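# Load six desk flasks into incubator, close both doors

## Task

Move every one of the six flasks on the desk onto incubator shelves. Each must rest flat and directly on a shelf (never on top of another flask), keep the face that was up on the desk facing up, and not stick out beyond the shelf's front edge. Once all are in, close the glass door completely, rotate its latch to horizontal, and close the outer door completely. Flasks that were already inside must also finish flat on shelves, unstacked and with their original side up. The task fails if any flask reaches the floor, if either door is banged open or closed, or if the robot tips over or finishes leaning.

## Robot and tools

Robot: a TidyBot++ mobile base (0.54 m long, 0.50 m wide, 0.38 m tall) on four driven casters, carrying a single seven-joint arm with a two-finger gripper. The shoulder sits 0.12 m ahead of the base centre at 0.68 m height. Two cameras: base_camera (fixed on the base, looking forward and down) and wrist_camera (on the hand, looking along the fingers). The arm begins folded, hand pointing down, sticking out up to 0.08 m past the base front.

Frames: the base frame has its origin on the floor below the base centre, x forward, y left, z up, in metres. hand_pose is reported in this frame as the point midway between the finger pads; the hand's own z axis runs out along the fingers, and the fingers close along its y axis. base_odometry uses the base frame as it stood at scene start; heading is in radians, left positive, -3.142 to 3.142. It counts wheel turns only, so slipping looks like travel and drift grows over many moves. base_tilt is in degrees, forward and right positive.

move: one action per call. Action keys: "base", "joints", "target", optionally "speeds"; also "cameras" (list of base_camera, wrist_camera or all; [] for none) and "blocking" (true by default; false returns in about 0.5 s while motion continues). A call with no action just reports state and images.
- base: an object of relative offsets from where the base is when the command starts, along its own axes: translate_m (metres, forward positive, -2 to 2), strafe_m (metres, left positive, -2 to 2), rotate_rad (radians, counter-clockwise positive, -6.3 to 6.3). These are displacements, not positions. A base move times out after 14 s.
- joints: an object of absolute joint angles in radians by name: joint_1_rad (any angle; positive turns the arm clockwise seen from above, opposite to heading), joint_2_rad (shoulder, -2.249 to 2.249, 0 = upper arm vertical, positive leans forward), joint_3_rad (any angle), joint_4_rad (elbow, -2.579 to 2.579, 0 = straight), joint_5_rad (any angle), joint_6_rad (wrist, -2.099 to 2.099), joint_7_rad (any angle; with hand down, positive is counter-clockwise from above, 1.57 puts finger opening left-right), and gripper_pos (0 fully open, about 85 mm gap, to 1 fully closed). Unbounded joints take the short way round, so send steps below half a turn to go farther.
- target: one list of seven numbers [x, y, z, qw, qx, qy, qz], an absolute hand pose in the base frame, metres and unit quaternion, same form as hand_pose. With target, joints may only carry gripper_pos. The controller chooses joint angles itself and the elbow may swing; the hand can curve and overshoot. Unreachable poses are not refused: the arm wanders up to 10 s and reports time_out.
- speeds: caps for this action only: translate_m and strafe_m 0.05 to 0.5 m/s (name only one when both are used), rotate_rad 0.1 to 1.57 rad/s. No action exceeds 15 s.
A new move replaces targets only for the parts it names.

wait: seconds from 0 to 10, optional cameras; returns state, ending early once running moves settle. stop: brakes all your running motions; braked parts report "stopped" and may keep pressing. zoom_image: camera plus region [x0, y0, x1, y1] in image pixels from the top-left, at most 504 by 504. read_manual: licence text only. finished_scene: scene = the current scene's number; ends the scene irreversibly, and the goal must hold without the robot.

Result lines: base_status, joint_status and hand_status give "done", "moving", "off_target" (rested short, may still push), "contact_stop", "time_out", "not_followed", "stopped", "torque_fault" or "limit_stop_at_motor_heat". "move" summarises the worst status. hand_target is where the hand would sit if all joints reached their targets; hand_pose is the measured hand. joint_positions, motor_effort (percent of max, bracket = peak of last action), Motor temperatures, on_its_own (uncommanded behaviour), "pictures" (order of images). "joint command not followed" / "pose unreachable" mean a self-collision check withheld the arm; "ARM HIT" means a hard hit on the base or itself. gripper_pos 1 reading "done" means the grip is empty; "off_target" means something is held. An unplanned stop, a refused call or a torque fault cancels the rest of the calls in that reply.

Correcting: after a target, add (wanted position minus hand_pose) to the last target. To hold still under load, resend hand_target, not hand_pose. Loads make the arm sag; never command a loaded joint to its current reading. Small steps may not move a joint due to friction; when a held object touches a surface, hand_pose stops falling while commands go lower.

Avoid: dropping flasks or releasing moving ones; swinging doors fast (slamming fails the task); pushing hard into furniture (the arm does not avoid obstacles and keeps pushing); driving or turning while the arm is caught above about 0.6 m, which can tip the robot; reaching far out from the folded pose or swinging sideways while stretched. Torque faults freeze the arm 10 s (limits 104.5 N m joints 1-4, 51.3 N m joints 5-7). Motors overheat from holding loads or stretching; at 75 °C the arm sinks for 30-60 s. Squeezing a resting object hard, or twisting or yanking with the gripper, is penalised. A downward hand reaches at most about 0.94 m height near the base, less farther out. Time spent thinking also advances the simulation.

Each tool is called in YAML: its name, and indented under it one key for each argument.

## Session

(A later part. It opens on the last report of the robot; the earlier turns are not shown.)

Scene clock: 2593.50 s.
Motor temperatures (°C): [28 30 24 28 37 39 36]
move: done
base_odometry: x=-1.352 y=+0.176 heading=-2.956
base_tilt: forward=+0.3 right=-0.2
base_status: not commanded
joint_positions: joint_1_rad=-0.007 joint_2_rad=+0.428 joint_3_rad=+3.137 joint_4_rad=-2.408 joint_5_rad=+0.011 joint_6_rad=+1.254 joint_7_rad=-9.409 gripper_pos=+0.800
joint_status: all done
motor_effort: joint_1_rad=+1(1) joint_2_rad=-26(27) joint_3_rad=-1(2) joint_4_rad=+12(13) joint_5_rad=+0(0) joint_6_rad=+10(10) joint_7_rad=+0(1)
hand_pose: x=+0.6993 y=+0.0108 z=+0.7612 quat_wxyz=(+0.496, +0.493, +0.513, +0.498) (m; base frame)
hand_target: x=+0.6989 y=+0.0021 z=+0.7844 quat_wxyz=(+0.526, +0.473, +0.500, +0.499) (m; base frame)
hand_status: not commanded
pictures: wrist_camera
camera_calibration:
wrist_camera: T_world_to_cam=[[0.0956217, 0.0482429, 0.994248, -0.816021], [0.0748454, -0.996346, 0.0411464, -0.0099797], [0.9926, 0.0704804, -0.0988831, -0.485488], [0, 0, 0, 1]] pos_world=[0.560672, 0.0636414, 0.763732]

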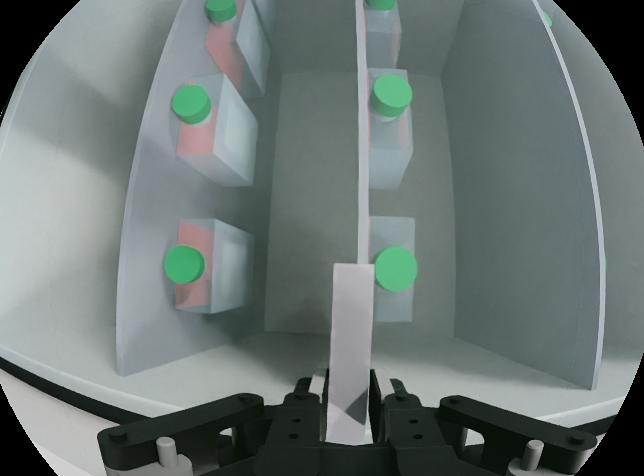

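move:
  joints: {"gripper_pos": 0.55}
  cameras: ["wrist_camera"]

move:
  base: {"translate_m": -0.15}
  speeds: {"translate_m": 0.08}
  cameras: ["wrist_camera"]

move:
  joints: {"joint_7_rad": -11.0}
  cameras: ["wrist_camera"]

Scene clock: 2596.27 s.
Motor temperatures (°C): [28 30 24 28 37 39 36]
move: done
base_odometry: x=-1.352 y=+0.176 heading=-2.956
base_tilt: forward=+0.2 right=-0.1
base_status: not commanded
joint_positions: joint_1_rad=-0.007 joint_2_rad=+0.428 joint_3_rad=+3.137 joint_4_rad=-2.408 joint_5_rad=+0.011 joint_6_rad=+1.255 joint_7_rad=-9.409 gripper_pos=+0.550
joint_status: all done
motor_effort: joint_1_rad=+0(1) joint_2_rad=-25(26) joint_3_rad=-1(2) joint_4_rad=+11(12) joint_5_rad=+0(1) joint_6_rad=+9(9) joint_7_rad=+0(0)
hand_pose: x=+0.6993 y=+0.0108 z=+0.7616 quat_wxyz=(+0.496, +0.493, +0.512, +0.498) (m; base frame)
hand_target: x=+0.6989 y=+0.0021 z=+0.7844 quat_wxyz=(+0.526, +0.473, +0.500, +0.499) (m; base frame)
hand_status: not commanded
pictures: wrist_camera
camera_calibration:
wrist_camera: T_world_to_cam=[[0.0944281, 0.0481549, 0.994366, -0.815636], [0.0747887, -0.99635, 0.0411488, -0.00995775], [0.992718, 0.0704818, -0.0976849, -0.486443], [0, 0, 0, 1]] pos_world=[0.560665, 0.0636409, 0.763932]

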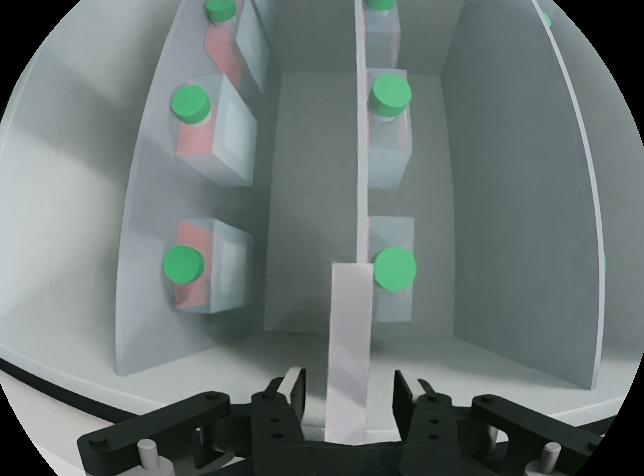

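Scene clock: 2598.70 s.
Motor temperatures (°C): [28 31 24 28 37 39 36]
move: done
base_odometry: x=-1.204 y=+0.203 heading=-2.956
base_tilt: forward=+0.3 right=-0.2
base_status: done
joint_positions: joint_1_rad=-0.007 joint_2_rad=+0.428 joint_3_rad=+3.137 joint_4_rad=-2.408 joint_5_rad=+0.011 joint_6_rad=+1.255 joint_7_rad=-9.409 gripper_pos=+0.550
joint_status: not commanded
motor_effort: joint_1_rad=+0(1) joint_2_rad=-25(27) joint_3_rad=-1(2) joint_4_rad=+11(13) joint_5_rad=+0(1) joint_6_rad=+8(9) joint_7_rad=+0(1)
hand_pose: x=+0.6993 y=+0.0108 z=+0.7617 quat_wxyz=(+0.496, +0.493, +0.512, +0.498) (m; base frame)
hand_target: x=+0.6989 y=+0.0021 z=+0.7844 quat_wxyz=(+0.526, +0.473, +0.500, +0.499) (m; base frame)
hand_status: not commanded
pictures: wrist_camera
camera_calibration:
wrist_camera: T_world_to_cam=[[0.0942306, 0.0481404, 0.994386, -0.815638], [0.0747805, -0.996351, 0.0411491, -0.00995746], [0.992738, 0.0704832, -0.0974867, -0.486595], [0, 0, 0, 1]] pos_world=[0.560664, 0.0636408, 0.764032]

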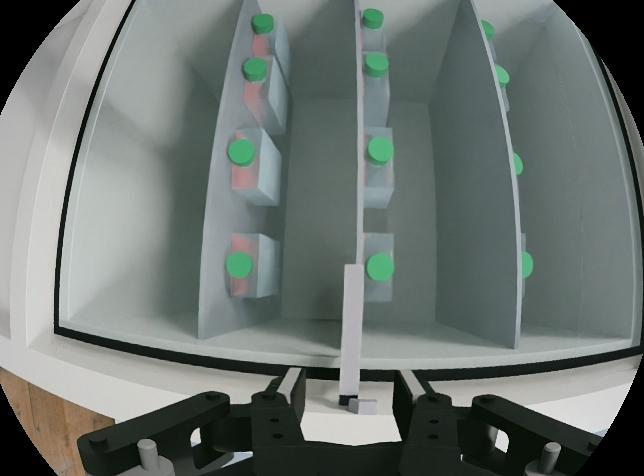

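Scene clock: 2600.87 s.
Motor temperatures (°C): [28 31 24 28 37 39 36]
move: done
base_odometry: x=-1.204 y=+0.203 heading=-2.956
base_tilt: forward=+0.2 right=-0.2
base_status: not commanded
joint_positions: joint_1_rad=-0.007 joint_2_rad=+0.428 joint_3_rad=+3.137 joint_4_rad=-2.408 joint_5_rad=+0.011 joint_6_rad=+1.255 joint_7_rad=-10.940 gripper_pos=+0.550
joint_status: all done
motor_effort: joint_1_rad=+0(0) joint_2_rad=-25(25) joint_3_rad=-1(2) joint_4_rad=+11(12) joint_5_rad=+0(1) joint_6_rad=+8(9) joint_7_rad=+0(1)
hand_pose: x=+0.6993 y=+0.0108 z=+0.7617 quat_wxyz=(+0.013, +0.710, +0.028, +0.703) (m; base frame)
hand_target: x=+0.6989 y=+0.0021 z=+0.7844 quat_wxyz=(-0.002, +0.689, -0.001, +0.725) (m; base frame)
hand_status: not commanded
pictures: wrist_camera
camera_calibration:
wrist_camera: T_world_to_cam=[[0.107262, -0.990591, 0.0849984, -0.120852], [0.0443711, -0.080637, -0.995755, 0.791172], [0.99324, 0.110578, 0.0353044, -0.588541], [0, 0, 0, 1]] pos_world=[0.56242, 0.00916214, 0.818864]

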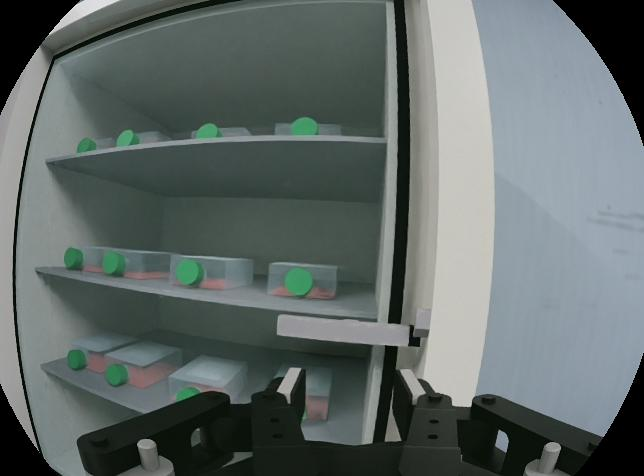

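zoom_image:
  camera: "wrist_camera"
  region: [250, 240, 450, 400]

Scaled by 2.520.

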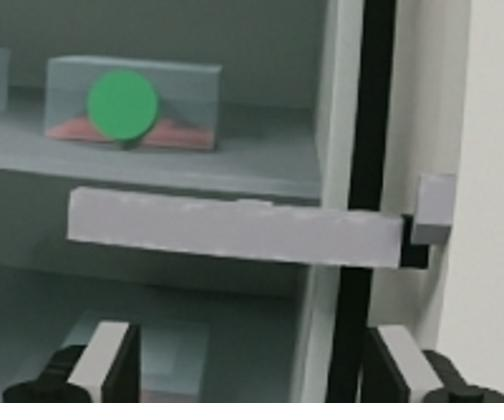

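move:
  base: {"translate_m": -0.67}
  joints: {"gripper_pos": 0.95, "joint_7_rad": -11.06}
  speeds: {"translate_m": 0.35}

Scene clock: 2624.53 s.
Motor temperatures (°C): [28 31 24 28 37 39 36]
move: done
base_odometry: x=-0.545 y=+0.327 heading=-2.956
base_tilt: forward=+0.3 right=-0.2
base_status: done
joint_positions: joint_1_rad=-0.007 joint_2_rad=+0.428 joint_3_rad=+3.137 joint_4_rad=-2.408 joint_5_rad=+0.011 joint_6_rad=+1.255 joint_7_rad=-11.011 gripper_pos=+0.950
joint_status: all done
motor_effort: joint_1_rad=+0(2) joint_2_rad=-25(27) joint_3_rad=-1(2) joint_4_rad=+12(12) joint_5_rad=+0(1) joint_6_rad=+8(9) joint_7_rad=+0(1)
hand_pose: x=+0.6993 y=+0.0108 z=+0.7617 quat_wxyz=(-0.012, +0.711, +0.003, +0.703) (m; base frame)
hand_target: x=+0.6989 y=+0.0021 z=+0.7844 quat_wxyz=(-0.024, +0.689, -0.022, +0.724) (m; base frame)
hand_status: not commanded
pictures: base_camera, wrist_camera
camera_calibration:
wrist_camera: T_world_to_cam=[[0.10653, -0.994201, 0.0146974, -0.0668039], [0.0429715, -0.0101642, -0.999025, 0.793933], [0.99338, 0.107058, 0.0416395, -0.593443], [0, 0, 0, 1]] pos_world=[0.562515, 0.00518601, 0.818851]

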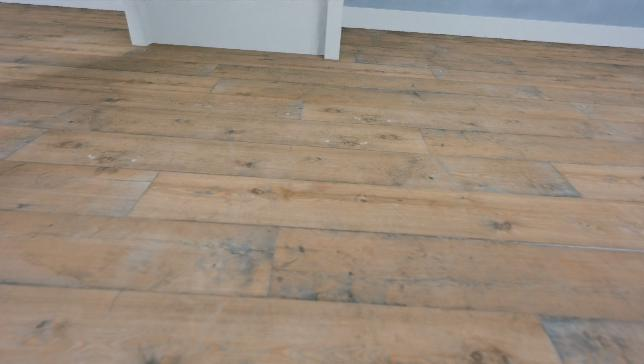

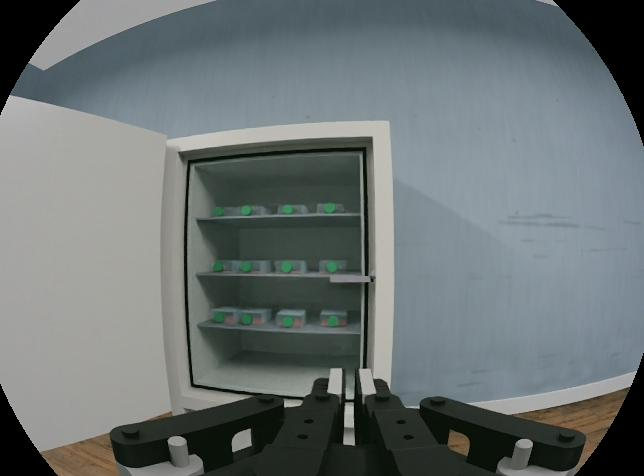

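move:
  base: {"strafe_m": 1.31}
  speeds: {"strafe_m": 0.4}

move:
  base: {"rotate_rad": -1.13}
  speeds: {"rotate_rad": 0.6}

Scene clock: 2631.00 s.
Motor temperatures (°C): [28 31 24 28 37 39 36]
move: done
base_odometry: x=-0.303 y=-0.961 heading=-2.955
base_tilt: forward=+0.2 right=-0.1
base_status: done
joint_positions: joint_1_rad=-0.005 joint_2_rad=+0.428 joint_3_rad=+3.137 joint_4_rad=-2.408 joint_5_rad=+0.011 joint_6_rad=+1.255 joint_7_rad=-11.011 gripper_pos=+0.950
joint_status: not commanded
motor_effort: joint_1_rad=+0(3) joint_2_rad=-25(25) joint_3_rad=+0(3) joint_4_rad=+11(12) joint_5_rad=+0(2) joint_6_rad=+8(9) joint_7_rad=+0(1)
hand_pose: x=+0.6993 y=+0.0097 z=+0.7617 quat_wxyz=(-0.012, +0.711, +0.002, +0.703) (m; base frame)
hand_target: x=+0.6989 y=+0.0021 z=+0.7844 quat_wxyz=(-0.024, +0.689, -0.022, +0.724) (m; base frame)
hand_status: not commanded
pictures: base_camera, wrist_camera
camera_calibration:
wrist_camera: T_world_to_cam=[[0.104727, -0.994392, 0.0147169, -0.0665997], [0.0429542, -0.0102617, -0.999024, 0.793936], [0.993573, 0.105257, 0.0416387, -0.593447], [0, 0, 0, 1]] pos_world=[0.562505, 0.00438526, 0.818851]

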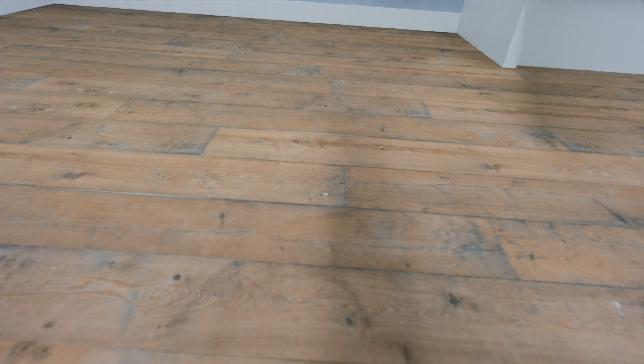

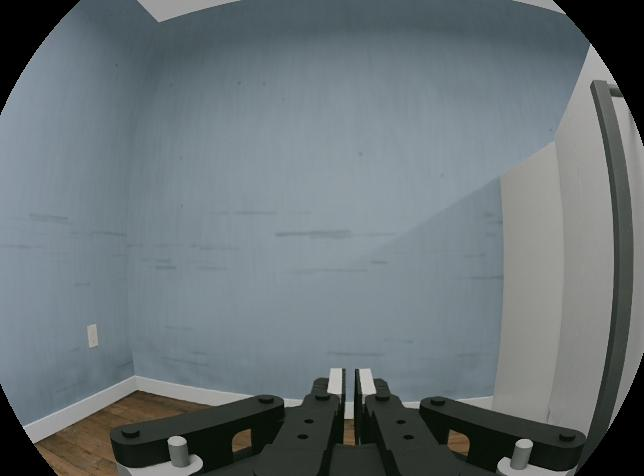

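Scene clock: 2633.63 s.
Motor temperatures (°C): [28 31 24 28 37 39 36]
move: done
base_odometry: x=-0.303 y=-0.961 heading=+2.199
base_tilt: forward=+0.2 right=-0.2
base_status: done
joint_positions: joint_1_rad=-0.001 joint_2_rad=+0.428 joint_3_rad=+3.137 joint_4_rad=-2.408 joint_5_rad=+0.011 joint_6_rad=+1.255 joint_7_rad=-11.011 gripper_pos=+0.950
joint_status: not commanded
motor_effort: joint_1_rad=+0(3) joint_2_rad=-24(26) joint_3_rad=+0(3) joint_4_rad=+11(12) joint_5_rad=+0(2) joint_6_rad=+8(9) joint_7_rad=+0(1)
hand_pose: x=+0.6994 y=+0.0073 z=+0.7617 quat_wxyz=(-0.010, +0.711, +0.001, +0.703) (m; base frame)
hand_target: x=+0.6989 y=+0.0021 z=+0.7844 quat_wxyz=(-0.024, +0.689, -0.022, +0.724) (m; base frame)
hand_status: not commanded
pictures: base_camera, wrist_camera
camera_calibration:
wrist_camera: T_world_to_cam=[[0.100625, -0.994815, 0.0147342, -0.0661941], [0.0429134, -0.0104559, -0.999024, 0.79394], [0.993999, 0.101159, 0.0416388, -0.593452], [0, 0, 0, 1]] pos_world=[0.562481, 0.00248363, 0.818852]

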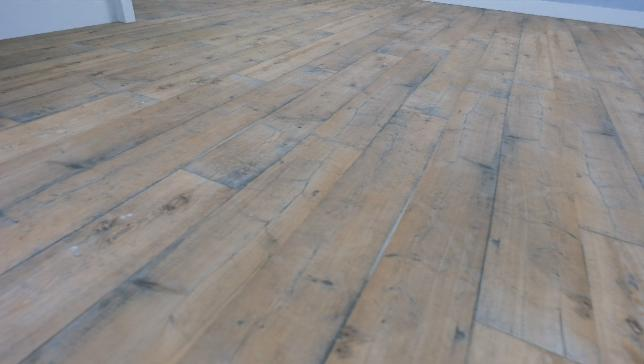

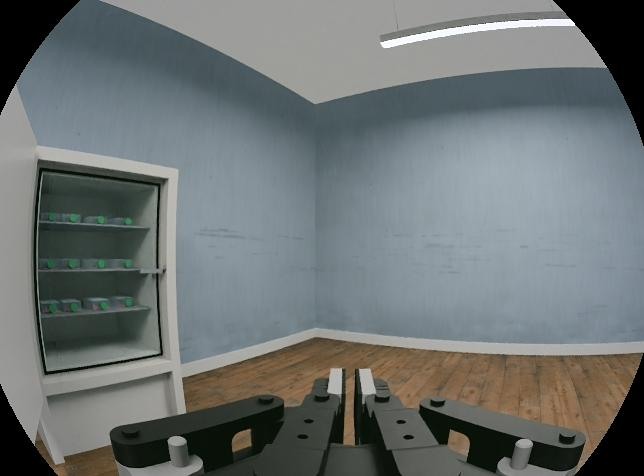

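move:
  base: {"rotate_rad": 1.128}
  speeds: {"rotate_rad": 0.7}
  cameras: ["base_camera"]

move:
  base: {"translate_m": 0.85, "strafe_m": 0.17}
  speeds: {"translate_m": 0.25}

Scene clock: 2646.87 s.
Motor temperatures (°C): [28 31 24 28 37 39 36]
move: done
base_odometry: x=-0.303 y=-0.961 heading=-2.957
base_tilt: forward=+0.3 right=-0.2
base_status: done
joint_positions: joint_1_rad=-0.002 joint_2_rad=+0.428 joint_3_rad=+3.137 joint_4_rad=-2.408 joint_5_rad=+0.011 joint_6_rad=+1.255 joint_7_rad=-11.011 gripper_pos=+0.950
joint_status: not commanded
motor_effort: joint_1_rad=+0(3) joint_2_rad=-25(26) joint_3_rad=+0(3) joint_4_rad=+11(12) joint_5_rad=+1(2) joint_6_rad=+8(9) joint_7_rad=+0(1)
hand_pose: x=+0.6994 y=+0.0077 z=+0.7617 quat_wxyz=(-0.010, +0.711, +0.001, +0.703) (m; base frame)
hand_target: x=+0.6989 y=+0.0021 z=+0.7844 quat_wxyz=(-0.024, +0.689, -0.022, +0.724) (m; base frame)
hand_status: not commanded
pictures: base_camera

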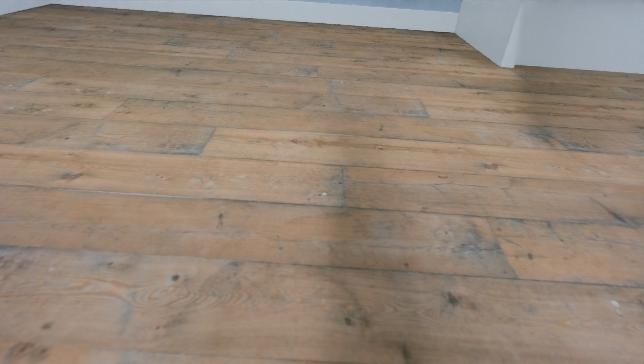

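Scene clock: 2651.20 s.
Motor temperatures (°C): [28 31 24 28 37 39 36]
move: done
base_odometry: x=-1.108 y=-1.284 heading=-2.956
base_tilt: forward=+0.3 right=-0.2
base_status: done
joint_positions: joint_1_rad=-0.002 joint_2_rad=+0.427 joint_3_rad=+3.137 joint_4_rad=-2.408 joint_5_rad=+0.011 joint_6_rad=+1.255 joint_7_rad=-11.011 gripper_pos=+0.950
joint_status: not commanded
motor_effort: joint_1_rad=+0(1) joint_2_rad=-25(27) joint_3_rad=+0(2) joint_4_rad=+11(13) joint_5_rad=+0(1) joint_6_rad=+9(9) joint_7_rad=+0(1)
hand_pose: x=+0.6993 y=+0.0077 z=+0.7622 quat_wxyz=(-0.010, +0.710, +0.001, +0.704) (m; base frame)
hand_target: x=+0.6989 y=+0.0021 z=+0.7844 quat_wxyz=(-0.024, +0.689, -0.022, +0.724) (m; base frame)
hand_status: not commanded
pictures: base_camera, wrist_camera
camera_calibration:
wrist_camera: T_world_to_cam=[[0.101312, -0.994744, 0.0148463, -0.0663698], [0.0437273, -0.0104561, -0.998989, 0.793861], [0.993893, 0.101858, 0.0424382, -0.594002], [0, 0, 0, 1]] pos_world=[0.562385, 0.00278388, 0.819252]

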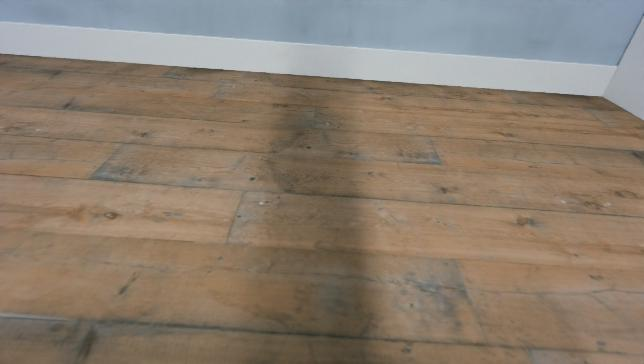

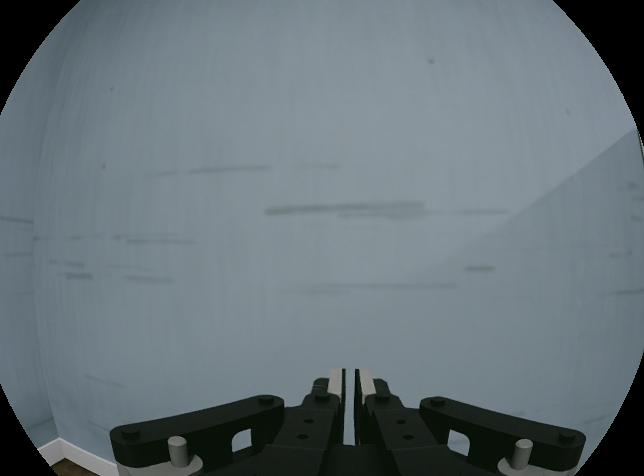

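move:
  base: {"rotate_rad": -0.75}
  speeds: {"rotate_rad": 0.4}

Scene clock: 2655.00 s.
Motor temperatures (°C): [28 31 24 28 37 39 36]
move: done
base_odometry: x=-1.108 y=-1.284 heading=+2.578
base_tilt: forward=+0.3 right=-0.2
base_status: done
joint_positions: joint_1_rad=+0.000 joint_2_rad=+0.427 joint_3_rad=+3.137 joint_4_rad=-2.408 joint_5_rad=+0.011 joint_6_rad=+1.255 joint_7_rad=-11.011 gripper_pos=+0.950
joint_status: not commanded
motor_effort: joint_1_rad=+0(4) joint_2_rad=-25(25) joint_3_rad=+0(3) joint_4_rad=+11(12) joint_5_rad=+1(1) joint_6_rad=+9(9) joint_7_rad=+0(1)
hand_pose: x=+0.6993 y=+0.0067 z=+0.7622 quat_wxyz=(-0.010, +0.710, +0.000, +0.704) (m; base frame)
hand_target: x=+0.6989 y=+0.0021 z=+0.7844 quat_wxyz=(-0.024, +0.689, -0.022, +0.724) (m; base frame)
hand_status: not commanded
pictures: base_camera, wrist_camera
camera_calibration:
wrist_camera: T_world_to_cam=[[0.0995216, -0.994926, 0.0147655, -0.0660919], [0.043704, -0.0104541, -0.99899, 0.793867], [0.994075, 0.100066, 0.0424419, -0.594012], [0, 0, 0, 1]] pos_world=[0.562375, 0.00198324, 0.819252]

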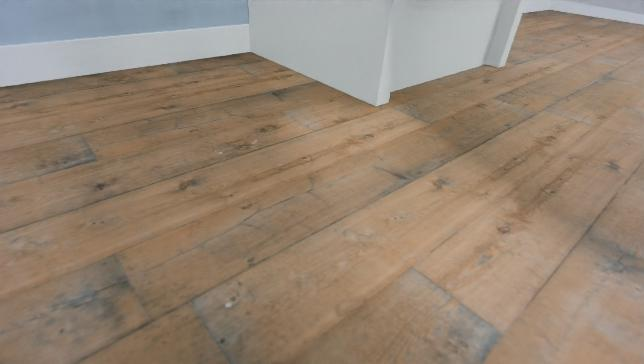

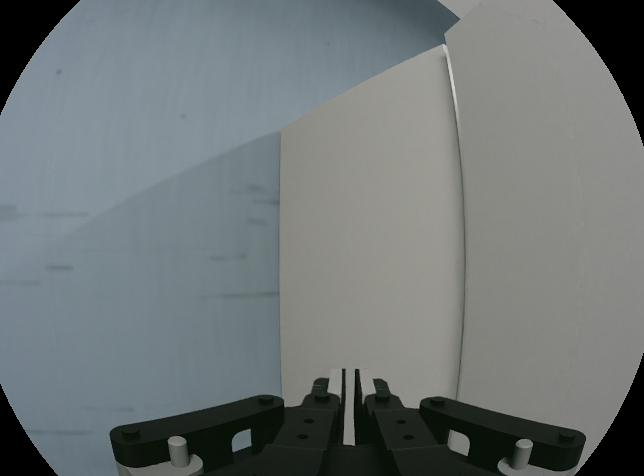

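move:
  base: {"rotate_rad": -0.25}
  speeds: {"rotate_rad": 0.25}

Scene clock: 2657.57 s.
Motor temperatures (°C): [28 31 24 28 37 40 36]
move: done
base_odometry: x=-1.108 y=-1.284 heading=+2.328
base_tilt: forward=+0.2 right=-0.1
base_status: done
joint_positions: joint_1_rad=+0.000 joint_2_rad=+0.427 joint_3_rad=+3.137 joint_4_rad=-2.408 joint_5_rad=+0.011 joint_6_rad=+1.255 joint_7_rad=-11.011 gripper_pos=+0.950
joint_status: not commanded
motor_effort: joint_1_rad=+0(4) joint_2_rad=-25(25) joint_3_rad=-1(3) joint_4_rad=+12(12) joint_5_rad=+1(1) joint_6_rad=+9(9) joint_7_rad=+0(1)
hand_pose: x=+0.6993 y=+0.0067 z=+0.7622 quat_wxyz=(-0.010, +0.710, +0.000, +0.704) (m; base frame)
hand_target: x=+0.6989 y=+0.0021 z=+0.7844 quat_wxyz=(-0.024, +0.689, -0.022, +0.724) (m; base frame)
hand_status: not commanded
pictures: base_camera, wrist_camera
camera_calibration:
wrist_camera: T_world_to_cam=[[0.0995216, -0.994926, 0.0147655, -0.0659924], [0.043704, -0.0104541, -0.99899, 0.793868], [0.994075, 0.100066, 0.0424419, -0.594022], [0, 0, 0, 1]] pos_world=[0.562375, 0.00208324, 0.819252]

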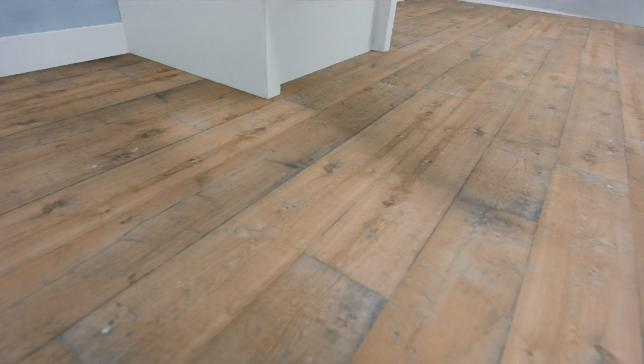

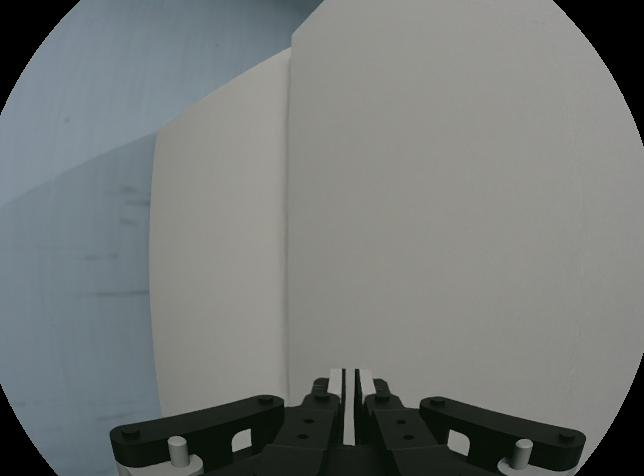

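move:
  base: {"translate_m": 0.03, "strafe_m": 0.01, "rotate_rad": -0.134}
  speeds: {"rotate_rad": 0.15, "translate_m": 0.05}
  cameras: ["wrist_camera"]

Scene clock: 2676.67 s.
Motor temperatures (°C): [28 31 24 28 37 40 36]
move: done
base_odometry: x=-1.136 y=-1.269 heading=+2.194
base_tilt: forward=+0.2 right=-0.1
base_status: done
joint_positions: joint_1_rad=+0.000 joint_2_rad=+0.427 joint_3_rad=+3.137 joint_4_rad=-2.408 joint_5_rad=+0.011 joint_6_rad=+1.255 joint_7_rad=-11.011 gripper_pos=+0.950
joint_status: not commanded
motor_effort: joint_1_rad=+0(4) joint_2_rad=-25(27) joint_3_rad=+0(3) joint_4_rad=+11(13) joint_5_rad=+1(2) joint_6_rad=+8(9) joint_7_rad=+0(1)
hand_pose: x=+0.6993 y=+0.0065 z=+0.7624 quat_wxyz=(-0.010, +0.710, +0.000, +0.704) (m; base frame)
hand_target: x=+0.6989 y=+0.0021 z=+0.7844 quat_wxyz=(-0.024, +0.689, -0.022, +0.724) (m; base frame)
hand_status: not commanded
pictures: wrist_camera
camera_calibration:
wrist_camera: T_world_to_cam=[[0.0992012, -0.994956, 0.0149006, -0.0661233], [0.0442069, -0.010553, -0.998967, 0.793665], [0.994085, 0.0997574, 0.042937, -0.594415], [0, 0, 0, 1]] pos_world=[0.562373, 0.00188308, 0.819352]

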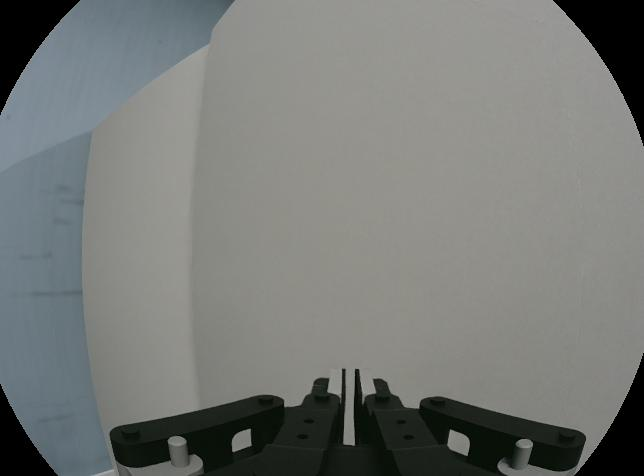

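move:
  base: {"translate_m": 0.061, "strafe_m": -0.1255, "rotate_rad": 0.09}
  speeds: {"rotate_rad": 0.1, "translate_m": 0.08}
  cameras: ["wrist_camera"]

Scene clock: 2681.60 s.
Motor temperatures (°C): [28 31 24 28 37 40 36]
move: done
base_odometry: x=-1.070 y=-1.146 heading=+2.285
base_tilt: forward=+0.3 right=-0.1
base_status: done
joint_positions: joint_1_rad=-0.006 joint_2_rad=+0.426 joint_3_rad=+3.133 joint_4_rad=-2.410 joint_5_rad=+0.011 joint_6_rad=+1.255 joint_7_rad=-11.011 gripper_pos=+0.950
joint_status: not commanded
motor_effort: joint_1_rad=+0(7) joint_2_rad=-25(27) joint_3_rad=+1(5) joint_4_rad=+11(14) joint_5_rad=+0(6) joint_6_rad=+8(9) joint_7_rad=+0(1)
hand_pose: x=+0.6984 y=+0.0125 z=+0.7620 quat_wxyz=(-0.014, +0.711, +0.003, +0.703) (m; base frame)
hand_target: x=+0.6989 y=+0.0021 z=+0.7844 quat_wxyz=(-0.024, +0.689, -0.022, +0.724) (m; base frame)
hand_status: not commanded
pictures: wrist_camera
camera_calibration:
wrist_camera: T_world_to_cam=[[0.109912, -0.993857, 0.0129683, -0.0660041], [0.0431233, -0.00826686, -0.999036, 0.794184], [0.993005, 0.110365, 0.0419498, -0.592775], [0, 0, 0, 1]] pos_world=[0.561635, 0.00638843, 0.819141]

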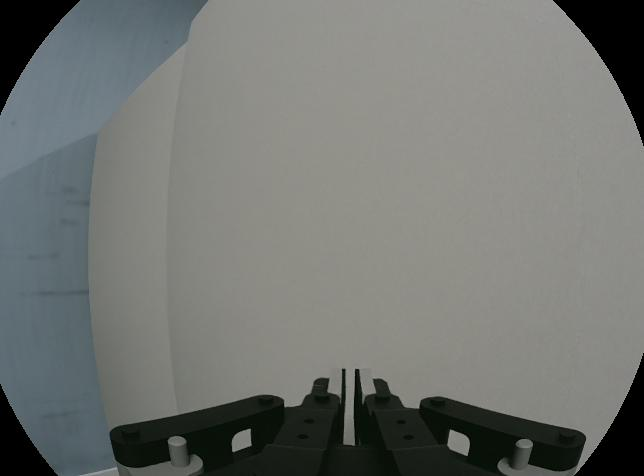

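move:
  base: {"translate_m": 0.041, "strafe_m": -0.108, "rotate_rad": 0.089}
  speeds: {"rotate_rad": 0.1, "translate_m": 0.08}
  cameras: ["wrist_camera"]

Scene clock: 2686.40 s.
Motor temperatures (°C): [28 31 24 28 37 40 36]
move: done
base_odometry: x=-1.015 y=-1.044 heading=+2.376
base_tilt: forward=+0.3 right=-0.1
base_status: done
joint_positions: joint_1_rad=+0.000 joint_2_rad=+0.426 joint_3_rad=+3.137 joint_4_rad=-2.411 joint_5_rad=+0.012 joint_6_rad=+1.256 joint_7_rad=-11.011 gripper_pos=+0.950
joint_status: not commanded
motor_effort: joint_1_rad=+0(8) joint_2_rad=-24(25) joint_3_rad=+0(5) joint_4_rad=+11(15) joint_5_rad=+0(6) joint_6_rad=+8(9) joint_7_rad=+0(0)
hand_pose: x=+0.6982 y=+0.0070 z=+0.7617 quat_wxyz=(-0.010, +0.711, +0.001, +0.703) (m; base frame)
hand_target: x=+0.6989 y=+0.0021 z=+0.7844 quat_wxyz=(-0.024, +0.689, -0.022, +0.724) (m; base frame)
hand_status: not commanded
pictures: wrist_camera
camera_calibration:
wrist_camera: T_world_to_cam=[[0.100535, -0.994824, 0.0147588, -0.0662533], [0.04222, -0.0105548, -0.999053, 0.794499], [0.994037, 0.101063, 0.0409404, -0.591791], [0, 0, 0, 1]] pos_world=[0.56138, 0.00228354, 0.818952]

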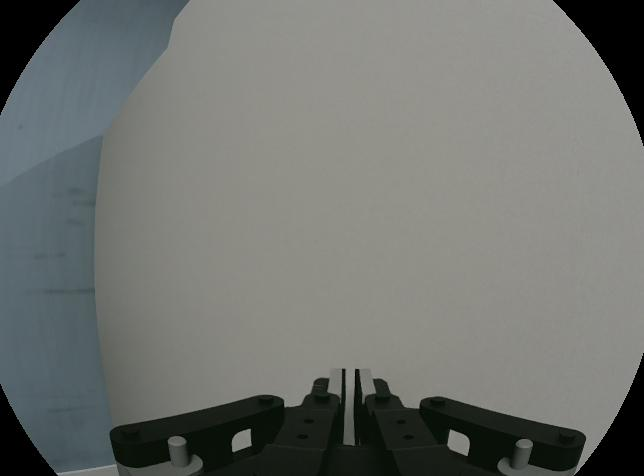

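move:
  base: {"translate_m": 0.079, "strafe_m": -0.169, "rotate_rad": 0.149}
  speeds: {"rotate_rad": 0.1, "translate_m": 0.1}
  cameras: ["wrist_camera"]

Scene clock: 2690.97 s.
Motor temperatures (°C): [28 31 24 28 37 40 36]
move: done
base_odometry: x=-0.955 y=-0.867 heading=+2.526
base_tilt: forward=+0.3 right=-0.1
base_status: done
joint_positions: joint_1_rad=+0.001 joint_2_rad=+0.426 joint_3_rad=+3.138 joint_4_rad=-2.413 joint_5_rad=+0.012 joint_6_rad=+1.256 joint_7_rad=-11.011 gripper_pos=+0.950
joint_status: not commanded
motor_effort: joint_1_rad=+0(8) joint_2_rad=-25(26) joint_3_rad=-1(6) joint_4_rad=+12(16) joint_5_rad=+1(6) joint_6_rad=+8(9) joint_7_rad=+0(0)
hand_pose: x=+0.6976 y=+0.0062 z=+0.7609 quat_wxyz=(-0.009, +0.712, +0.000, +0.703) (m; base frame)
hand_target: x=+0.6989 y=+0.0021 z=+0.7844 quat_wxyz=(-0.024, +0.689, -0.022, +0.724) (m; base frame)
hand_status: not commanded
pictures: wrist_camera
camera_calibration:
wrist_camera: T_world_to_cam=[[0.0991533, -0.994962, 0.0148173, -0.066065], [0.0403206, -0.0108612, -0.999128, 0.795142], [0.994255, 0.0996642, 0.0390405, -0.589769], [0, 0, 0, 1]] pos_world=[0.56087, 0.00168287, 0.818453]

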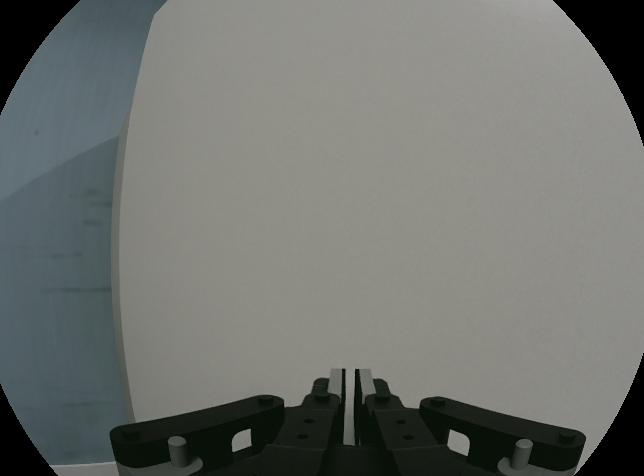

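move:
  base: {"translate_m": 0.086, "strafe_m": -0.162, "rotate_rad": 0.149}
  speeds: {"rotate_rad": 0.1, "translate_m": 0.1}
  cameras: ["wrist_camera"]

move:
  base: {"translate_m": 0.091, "strafe_m": -0.153, "rotate_rad": 0.152}
  speeds: {"rotate_rad": 0.1, "translate_m": 0.1}

Scene clock: 2697.03 s.
Motor temperatures (°C): [28 31 24 28 37 40 36]
move: done
base_odometry: x=-0.931 y=-0.685 heading=+2.676
base_tilt: forward=+0.4 right=-0.1
base_status: done
joint_positions: joint_1_rad=+0.001 joint_2_rad=+0.426 joint_3_rad=+3.137 joint_4_rad=-2.415 joint_5_rad=+0.012 joint_6_rad=+1.256 joint_7_rad=-11.011 gripper_pos=+0.950
joint_status: not commanded
motor_effort: joint_1_rad=+0(5) joint_2_rad=-25(26) joint_3_rad=+0(4) joint_4_rad=+11(16) joint_5_rad=+0(4) joint_6_rad=+8(9) joint_7_rad=+0(1)
hand_pose: x=+0.6971 y=+0.0065 z=+0.7604 quat_wxyz=(-0.010, +0.712, +0.000, +0.702) (m; base frame)
hand_target: x=+0.6989 y=+0.0021 z=+0.7844 quat_wxyz=(-0.024, +0.689, -0.022, +0.724) (m; base frame)
hand_status: not commanded
pictures: wrist_camera
camera_calibration:
wrist_camera: T_world_to_cam=[[0.0995779, -0.994923, 0.0145954, -0.0658684], [0.0390109, -0.0107534, -0.999181, 0.795641], [0.994265, 0.100066, 0.037742, -0.588225], [0, 0, 0, 1]] pos_world=[0.560372, 0.00188308, 0.818152]

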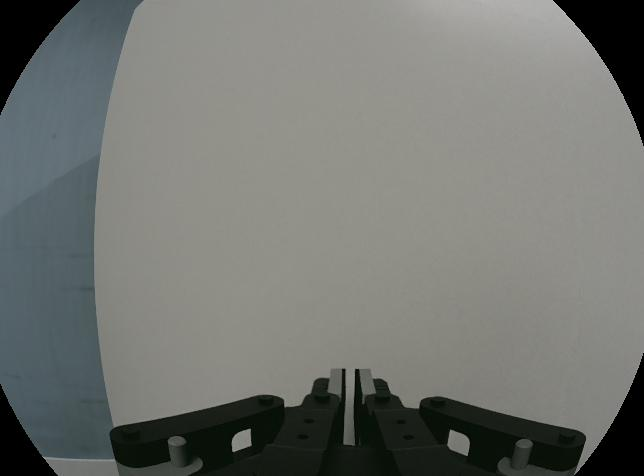

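Scene clock: 2699.40 s.
Motor temperatures (°C): [28 31 24 28 37 40 36]
move: done
base_odometry: x=-0.944 y=-0.508 heading=+2.829
base_tilt: forward=+0.3 right=-0.2
base_status: done
joint_positions: joint_1_rad=+0.001 joint_2_rad=+0.425 joint_3_rad=+3.137 joint_4_rad=-2.416 joint_5_rad=+0.012 joint_6_rad=+1.256 joint_7_rad=-11.011 gripper_pos=+0.950
joint_status: not commanded
motor_effort: joint_1_rad=+0(5) joint_2_rad=-25(25) joint_3_rad=+0(4) joint_4_rad=+11(17) joint_5_rad=+1(4) joint_6_rad=+8(9) joint_7_rad=+0(1)
hand_pose: x=+0.6967 y=+0.0068 z=+0.7605 quat_wxyz=(-0.010, +0.712, +0.001, +0.702) (m; base frame)
hand_target: x=+0.6989 y=+0.0021 z=+0.7844 quat_wxyz=(-0.024, +0.689, -0.022, +0.724) (m; base frame)
hand_status: not commanded
pictures: base_camera, wrist_camera
camera_calibration:
wrist_camera: T_world_to_cam=[[0.100081, -0.994874, 0.0144959, -0.0658398], [0.0388062, -0.0106551, -0.99919, 0.795776], [0.994222, 0.100562, 0.0375409, -0.587763], [0, 0, 0, 1]] pos_world=[0.560075, 0.00208331, 0.818151]

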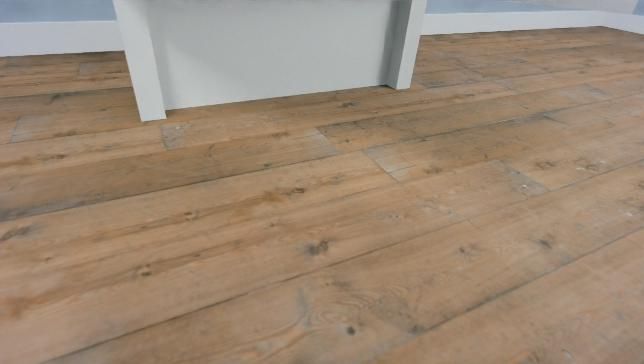

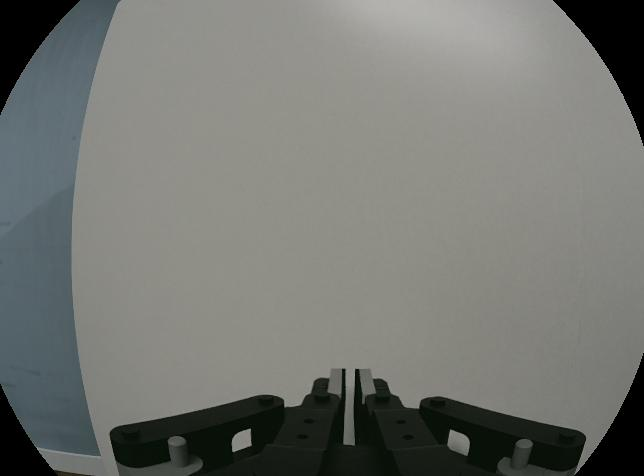

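move:
  base: {"translate_m": 0.0965, "strafe_m": -0.145, "rotate_rad": 0.15}
  speeds: {"rotate_rad": 0.1, "translate_m": 0.08}
  cameras: ["wrist_camera"]

move:
  base: {"translate_m": 0.1, "strafe_m": -0.132, "rotate_rad": 0.148}
  speeds: {"rotate_rad": 0.1, "translate_m": 0.06}

Scene clock: 2704.60 s.
Motor temperatures (°C): [28 31 24 28 37 40 36]
move: done
base_odometry: x=-0.991 y=-0.340 heading=+2.980
base_tilt: forward=+0.3 right=-0.2
base_status: done
joint_positions: joint_1_rad=-0.002 joint_2_rad=+0.425 joint_3_rad=+3.136 joint_4_rad=-2.417 joint_5_rad=+0.012 joint_6_rad=+1.256 joint_7_rad=-11.011 gripper_pos=+0.950
joint_status: not commanded
motor_effort: joint_1_rad=+0(5) joint_2_rad=-24(26) joint_3_rad=-1(3) joint_4_rad=+11(15) joint_5_rad=+1(3) joint_6_rad=+8(9) joint_7_rad=+0(1)
hand_pose: x=+0.6965 y=+0.0088 z=+0.7605 quat_wxyz=(-0.011, +0.712, +0.002, +0.702) (m; base frame)
hand_target: x=+0.6989 y=+0.0021 z=+0.7844 quat_wxyz=(-0.024, +0.689, -0.022, +0.724) (m; base frame)
hand_status: not commanded
pictures: wrist_camera
camera_calibration:
wrist_camera: T_world_to_cam=[[0.103703, -0.994509, 0.0140546, -0.0659977], [0.038902, -0.0100642, -0.999192, 0.795843], [0.993847, 0.104166, 0.0376447, -0.587627], [0, 0, 0, 1]] pos_world=[0.559896, 0.00358496, 0.818248]

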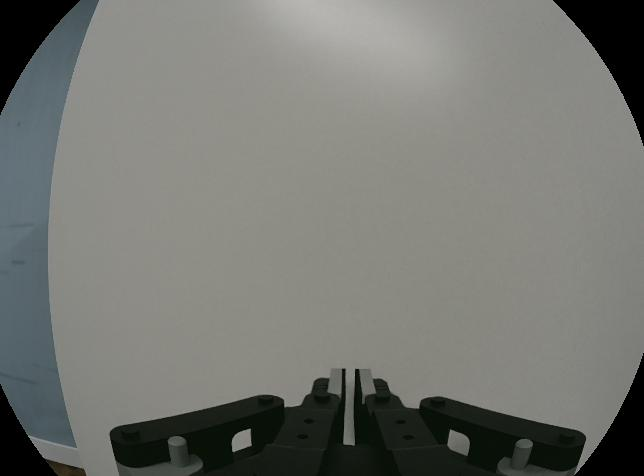

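Scene clock: 2707.87 s.
Motor temperatures (°C): [28 31 24 28 37 40 36]
move: done
base_odometry: x=-1.069 y=-0.194 heading=+3.129
base_tilt: forward=+0.3 right=-0.1
base_status: done
joint_positions: joint_1_rad=-0.005 joint_2_rad=+0.425 joint_3_rad=+3.136 joint_4_rad=-2.416 joint_5_rad=+0.012 joint_6_rad=+1.256 joint_7_rad=-11.011 gripper_pos=+0.950
joint_status: not commanded
motor_effort: joint_1_rad=+0(5) joint_2_rad=-24(26) joint_3_rad=+0(4) joint_4_rad=+11(16) joint_5_rad=+0(4) joint_6_rad=+8(9) joint_7_rad=+0(0)
hand_pose: x=+0.6966 y=+0.0105 z=+0.7608 quat_wxyz=(-0.012, +0.712, +0.003, +0.702) (m; base frame)
hand_target: x=+0.6989 y=+0.0021 z=+0.7844 quat_wxyz=(-0.024, +0.689, -0.022, +0.724) (m; base frame)
hand_status: not commanded
pictures: base_camera, wrist_camera
camera_calibration:
wrist_camera: T_world_to_cam=[[0.106499, -0.994214, 0.0140224, -0.0662578], [0.0395233, -0.00985861, -0.99917, 0.795583], [0.993527, 0.106964, 0.0382447, -0.588208], [0, 0, 0, 1]] pos_world=[0.560013, 0.00488615, 0.818348]

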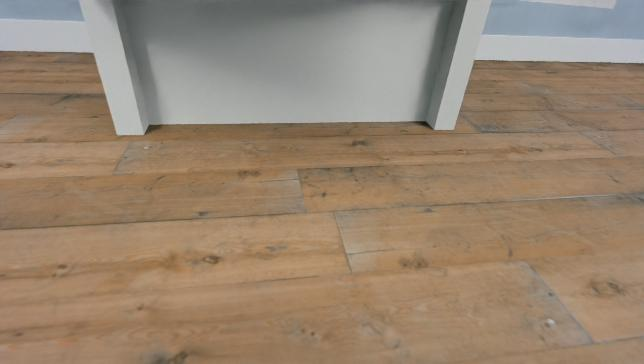

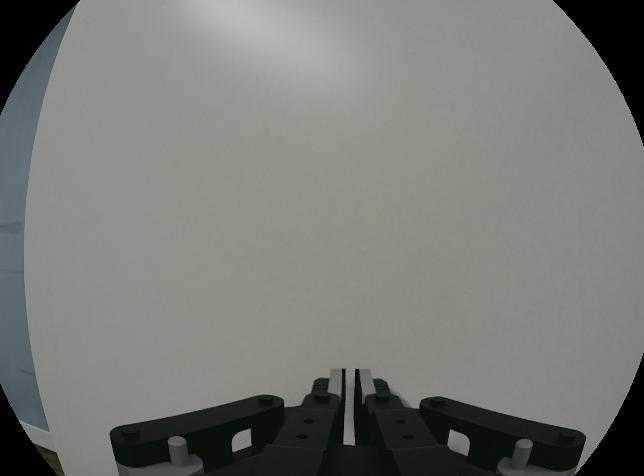

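move:
  base: {"translate_m": 0.08, "strafe_m": -0.099, "rotate_rad": 0.118}
  speeds: {"rotate_rad": 0.1, "translate_m": 0.05}
  cameras: []

move:
  base: {"translate_m": 0.036, "strafe_m": -0.064, "rotate_rad": 0.08}
  speeds: {"rotate_rad": 0.1, "translate_m": 0.05}

Scene clock: 2714.40 s.
Motor temperatures (°C): [28 31 24 28 37 40 36]
move: done
base_odometry: x=-1.148 y=-0.094 heading=-3.035
base_tilt: forward=+0.4 right=-0.2
base_status: done
joint_positions: joint_1_rad=-0.005 joint_2_rad=+0.425 joint_3_rad=+3.136 joint_4_rad=-2.416 joint_5_rad=+0.012 joint_6_rad=+1.256 joint_7_rad=-11.011 gripper_pos=+0.950
joint_status: not commanded
motor_effort: joint_1_rad=+0(4) joint_2_rad=-25(26) joint_3_rad=-1(3) joint_4_rad=+11(16) joint_5_rad=+0(3) joint_6_rad=+8(9) joint_7_rad=+0(1)
hand_pose: x=+0.6967 y=+0.0108 z=+0.7609 quat_wxyz=(-0.013, +0.712, +0.003, +0.702) (m; base frame)
hand_target: x=+0.6989 y=+0.0021 z=+0.7844 quat_wxyz=(-0.024, +0.689, -0.022, +0.724) (m; base frame)
hand_status: not commanded
pictures: none
No camera images: "cameras" was empty.

Scene clock: 2716.37 s.
Motor temperatures (°C): [28 31 24 28 37 40 36]
move: done
base_odometry: x=-1.190 y=-0.034 heading=-2.954
base_tilt: forward=+0.3 right=-0.1
base_status: done
joint_positions: joint_1_rad=-0.005 joint_2_rad=+0.425 joint_3_rad=+3.136 joint_4_rad=-2.414 joint_5_rad=+0.012 joint_6_rad=+1.256 joint_7_rad=-11.011 gripper_pos=+0.950
joint_status: not commanded
motor_effort: joint_1_rad=+0(4) joint_2_rad=-25(26) joint_3_rad=-1(3) joint_4_rad=+11(15) joint_5_rad=+0(3) joint_6_rad=+9(9) joint_7_rad=+0(1)
hand_pose: x=+0.6971 y=+0.0106 z=+0.7614 quat_wxyz=(-0.012, +0.711, +0.003, +0.703) (m; base frame)
hand_target: x=+0.6989 y=+0.0021 z=+0.7844 quat_wxyz=(-0.024, +0.689, -0.022, +0.724) (m; base frame)
hand_status: not commanded
pictures: base_camera, wrist_camera
camera_calibration:
wrist_camera: T_world_to_cam=[[0.10678, -0.994183, 0.0141064, -0.0664348], [0.0411259, -0.00975911, -0.999106, 0.795117], [0.993432, 0.107265, 0.0398446, -0.589896], [0, 0, 0, 1]] pos_world=[0.560416, 0.00498633, 0.818848]

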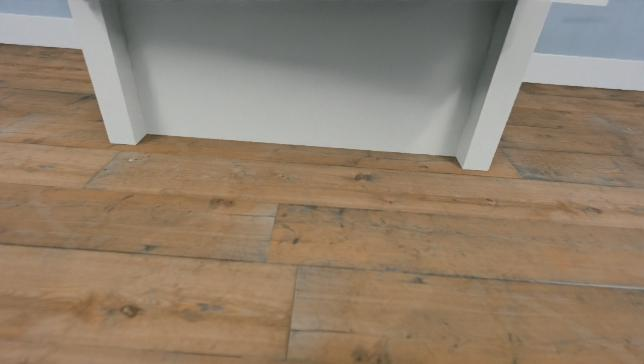

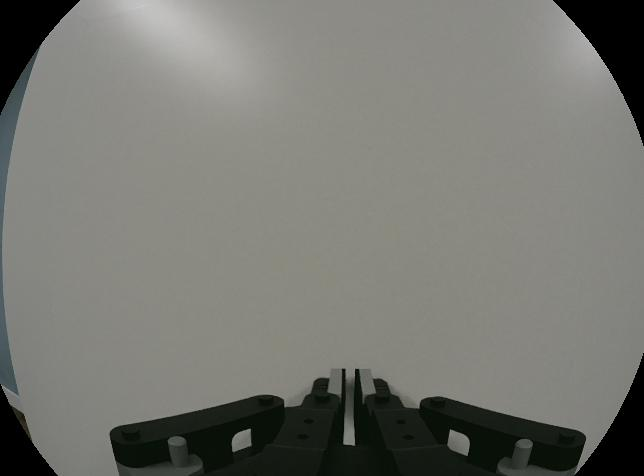

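move:
  base: {"translate_m": 0.015}
  speeds: {"translate_m": 0.05}
  cameras: ["base_camera"]

move:
  base: {"translate_m": 0.015}
  speeds: {"translate_m": 0.05}
  cameras: ["base_camera"]

Scene clock: 2720.13 s.
Motor temperatures (°C): [28 31 24 28 37 40 36]
move: done
base_odometry: x=-1.205 y=-0.036 heading=-2.955
base_tilt: forward=+0.3 right=-0.2
base_status: done
joint_positions: joint_1_rad=-0.005 joint_2_rad=+0.424 joint_3_rad=+3.136 joint_4_rad=-2.411 joint_5_rad=+0.012 joint_6_rad=+1.258 joint_7_rad=-11.011 gripper_pos=+0.950
joint_status: not commanded
motor_effort: joint_1_rad=+0(2) joint_2_rad=-25(27) joint_3_rad=-2(2) joint_4_rad=+11(18) joint_5_rad=+0(1) joint_6_rad=+8(9) joint_7_rad=+0(0)
hand_pose: x=+0.6982 y=+0.0106 z=+0.7640 quat_wxyz=(-0.013, +0.709, +0.003, +0.705) (m; base frame)
hand_target: x=+0.6989 y=+0.0021 z=+0.7844 quat_wxyz=(-0.024, +0.689, -0.022, +0.724) (m; base frame)
hand_status: not commanded
pictures: base_camera

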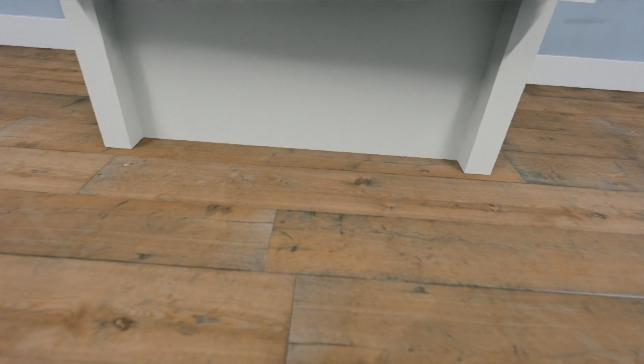

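Scene clock: 2720.93 s.
Motor temperatures (°C): [28 31 24 28 37 40 36]
move: done
base_odometry: x=-1.220 y=-0.039 heading=-2.955
base_tilt: forward=+0.3 right=-0.1
base_status: done
joint_positions: joint_1_rad=-0.005 joint_2_rad=+0.424 joint_3_rad=+3.136 joint_4_rad=-2.412 joint_5_rad=+0.012 joint_6_rad=+1.259 joint_7_rad=-11.011 gripper_pos=+0.950
joint_status: not commanded
motor_effort: joint_1_rad=+0(1) joint_2_rad=-25(28) joint_3_rad=-1(2) joint_4_rad=+11(15) joint_5_rad=+1(1) joint_6_rad=+9(9) joint_7_rad=+0(0)
hand_pose: x=+0.6978 y=+0.0106 z=+0.7638 quat_wxyz=(-0.013, +0.709, +0.003, +0.705) (m; base frame)
hand_target: x=+0.6989 y=+0.0021 z=+0.7844 quat_wxyz=(-0.024, +0.689, -0.022, +0.724) (m; base frame)
hand_status: not commanded
pictures: base_camera

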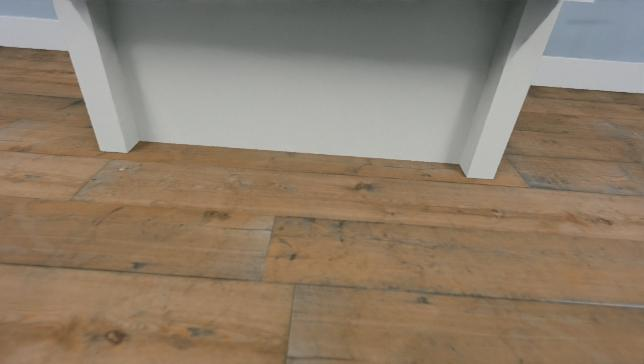

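move:
  base: {"translate_m": 0.015}
  speeds: {"translate_m": 0.05}
  cameras: ["base_camera"]

move:
  base: {"translate_m": 0.015}
  speeds: {"translate_m": 0.05}
  cameras: ["base_camera"]

Scene clock: 2725.27 s.
Motor temperatures (°C): [28 31 24 28 37 40 36]
move: done
base_odometry: x=-1.235 y=-0.042 heading=-2.955
base_tilt: forward=+0.2 right=-0.1
base_status: done
joint_positions: joint_1_rad=-0.005 joint_2_rad=+0.414 joint_3_rad=+3.136 joint_4_rad=-2.434 joint_5_rad=+0.012 joint_6_rad=+1.268 joint_7_rad=-11.011 gripper_pos=+0.950
joint_status: not commanded
motor_effort: joint_1_rad=+0(1) joint_2_rad=-22(26) joint_3_rad=+0(2) joint_4_rad=+16(20) joint_5_rad=+0(2) joint_6_rad=+8(10) joint_7_rad=+0(0)
hand_pose: x=+0.6903 y=+0.0106 z=+0.7634 quat_wxyz=(-0.013, +0.710, +0.003, +0.704) (m; base frame)
hand_target: x=+0.6989 y=+0.0021 z=+0.7844 quat_wxyz=(-0.024, +0.689, -0.022, +0.724) (m; base frame)
hand_status: not commanded
pictures: base_camera

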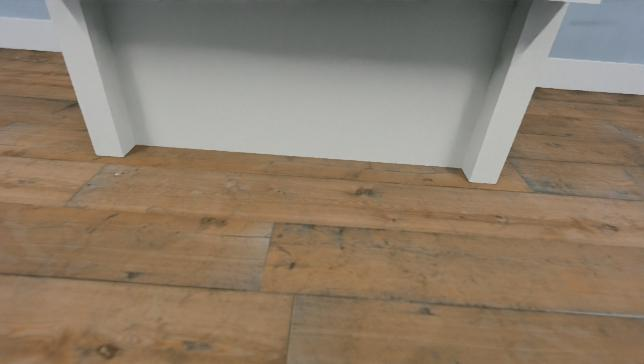

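Scene clock: 2726.13 s.
Motor temperatures (°C): [28 31 24 28 37 40 36]
move: done
base_odometry: x=-1.249 y=-0.044 heading=-2.955
base_tilt: forward=+0.2 right=-0.2
base_status: done
joint_positions: joint_1_rad=-0.005 joint_2_rad=+0.391 joint_3_rad=+3.136 joint_4_rad=-2.474 joint_5_rad=+0.012 joint_6_rad=+1.278 joint_7_rad=-11.011 gripper_pos=+0.950
joint_status: not commanded
motor_effort: joint_1_rad=+2(2) joint_2_rad=-18(23) joint_3_rad=+2(2) joint_4_rad=+23(26) joint_5_rad=-1(2) joint_6_rad=+7(9) joint_7_rad=+0(0)
hand_pose: x=+0.6761 y=+0.0105 z=+0.7631 quat_wxyz=(-0.013, +0.713, +0.003, +0.701) (m; base frame)
hand_target: x=+0.6989 y=+0.0021 z=+0.7844 quat_wxyz=(-0.024, +0.689, -0.022, +0.724) (m; base frame)
hand_status: not commanded
pictures: base_camera

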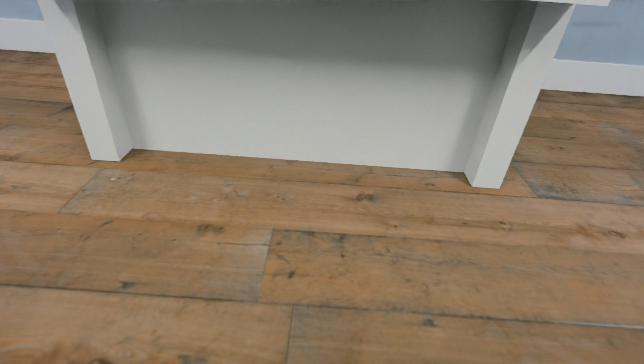

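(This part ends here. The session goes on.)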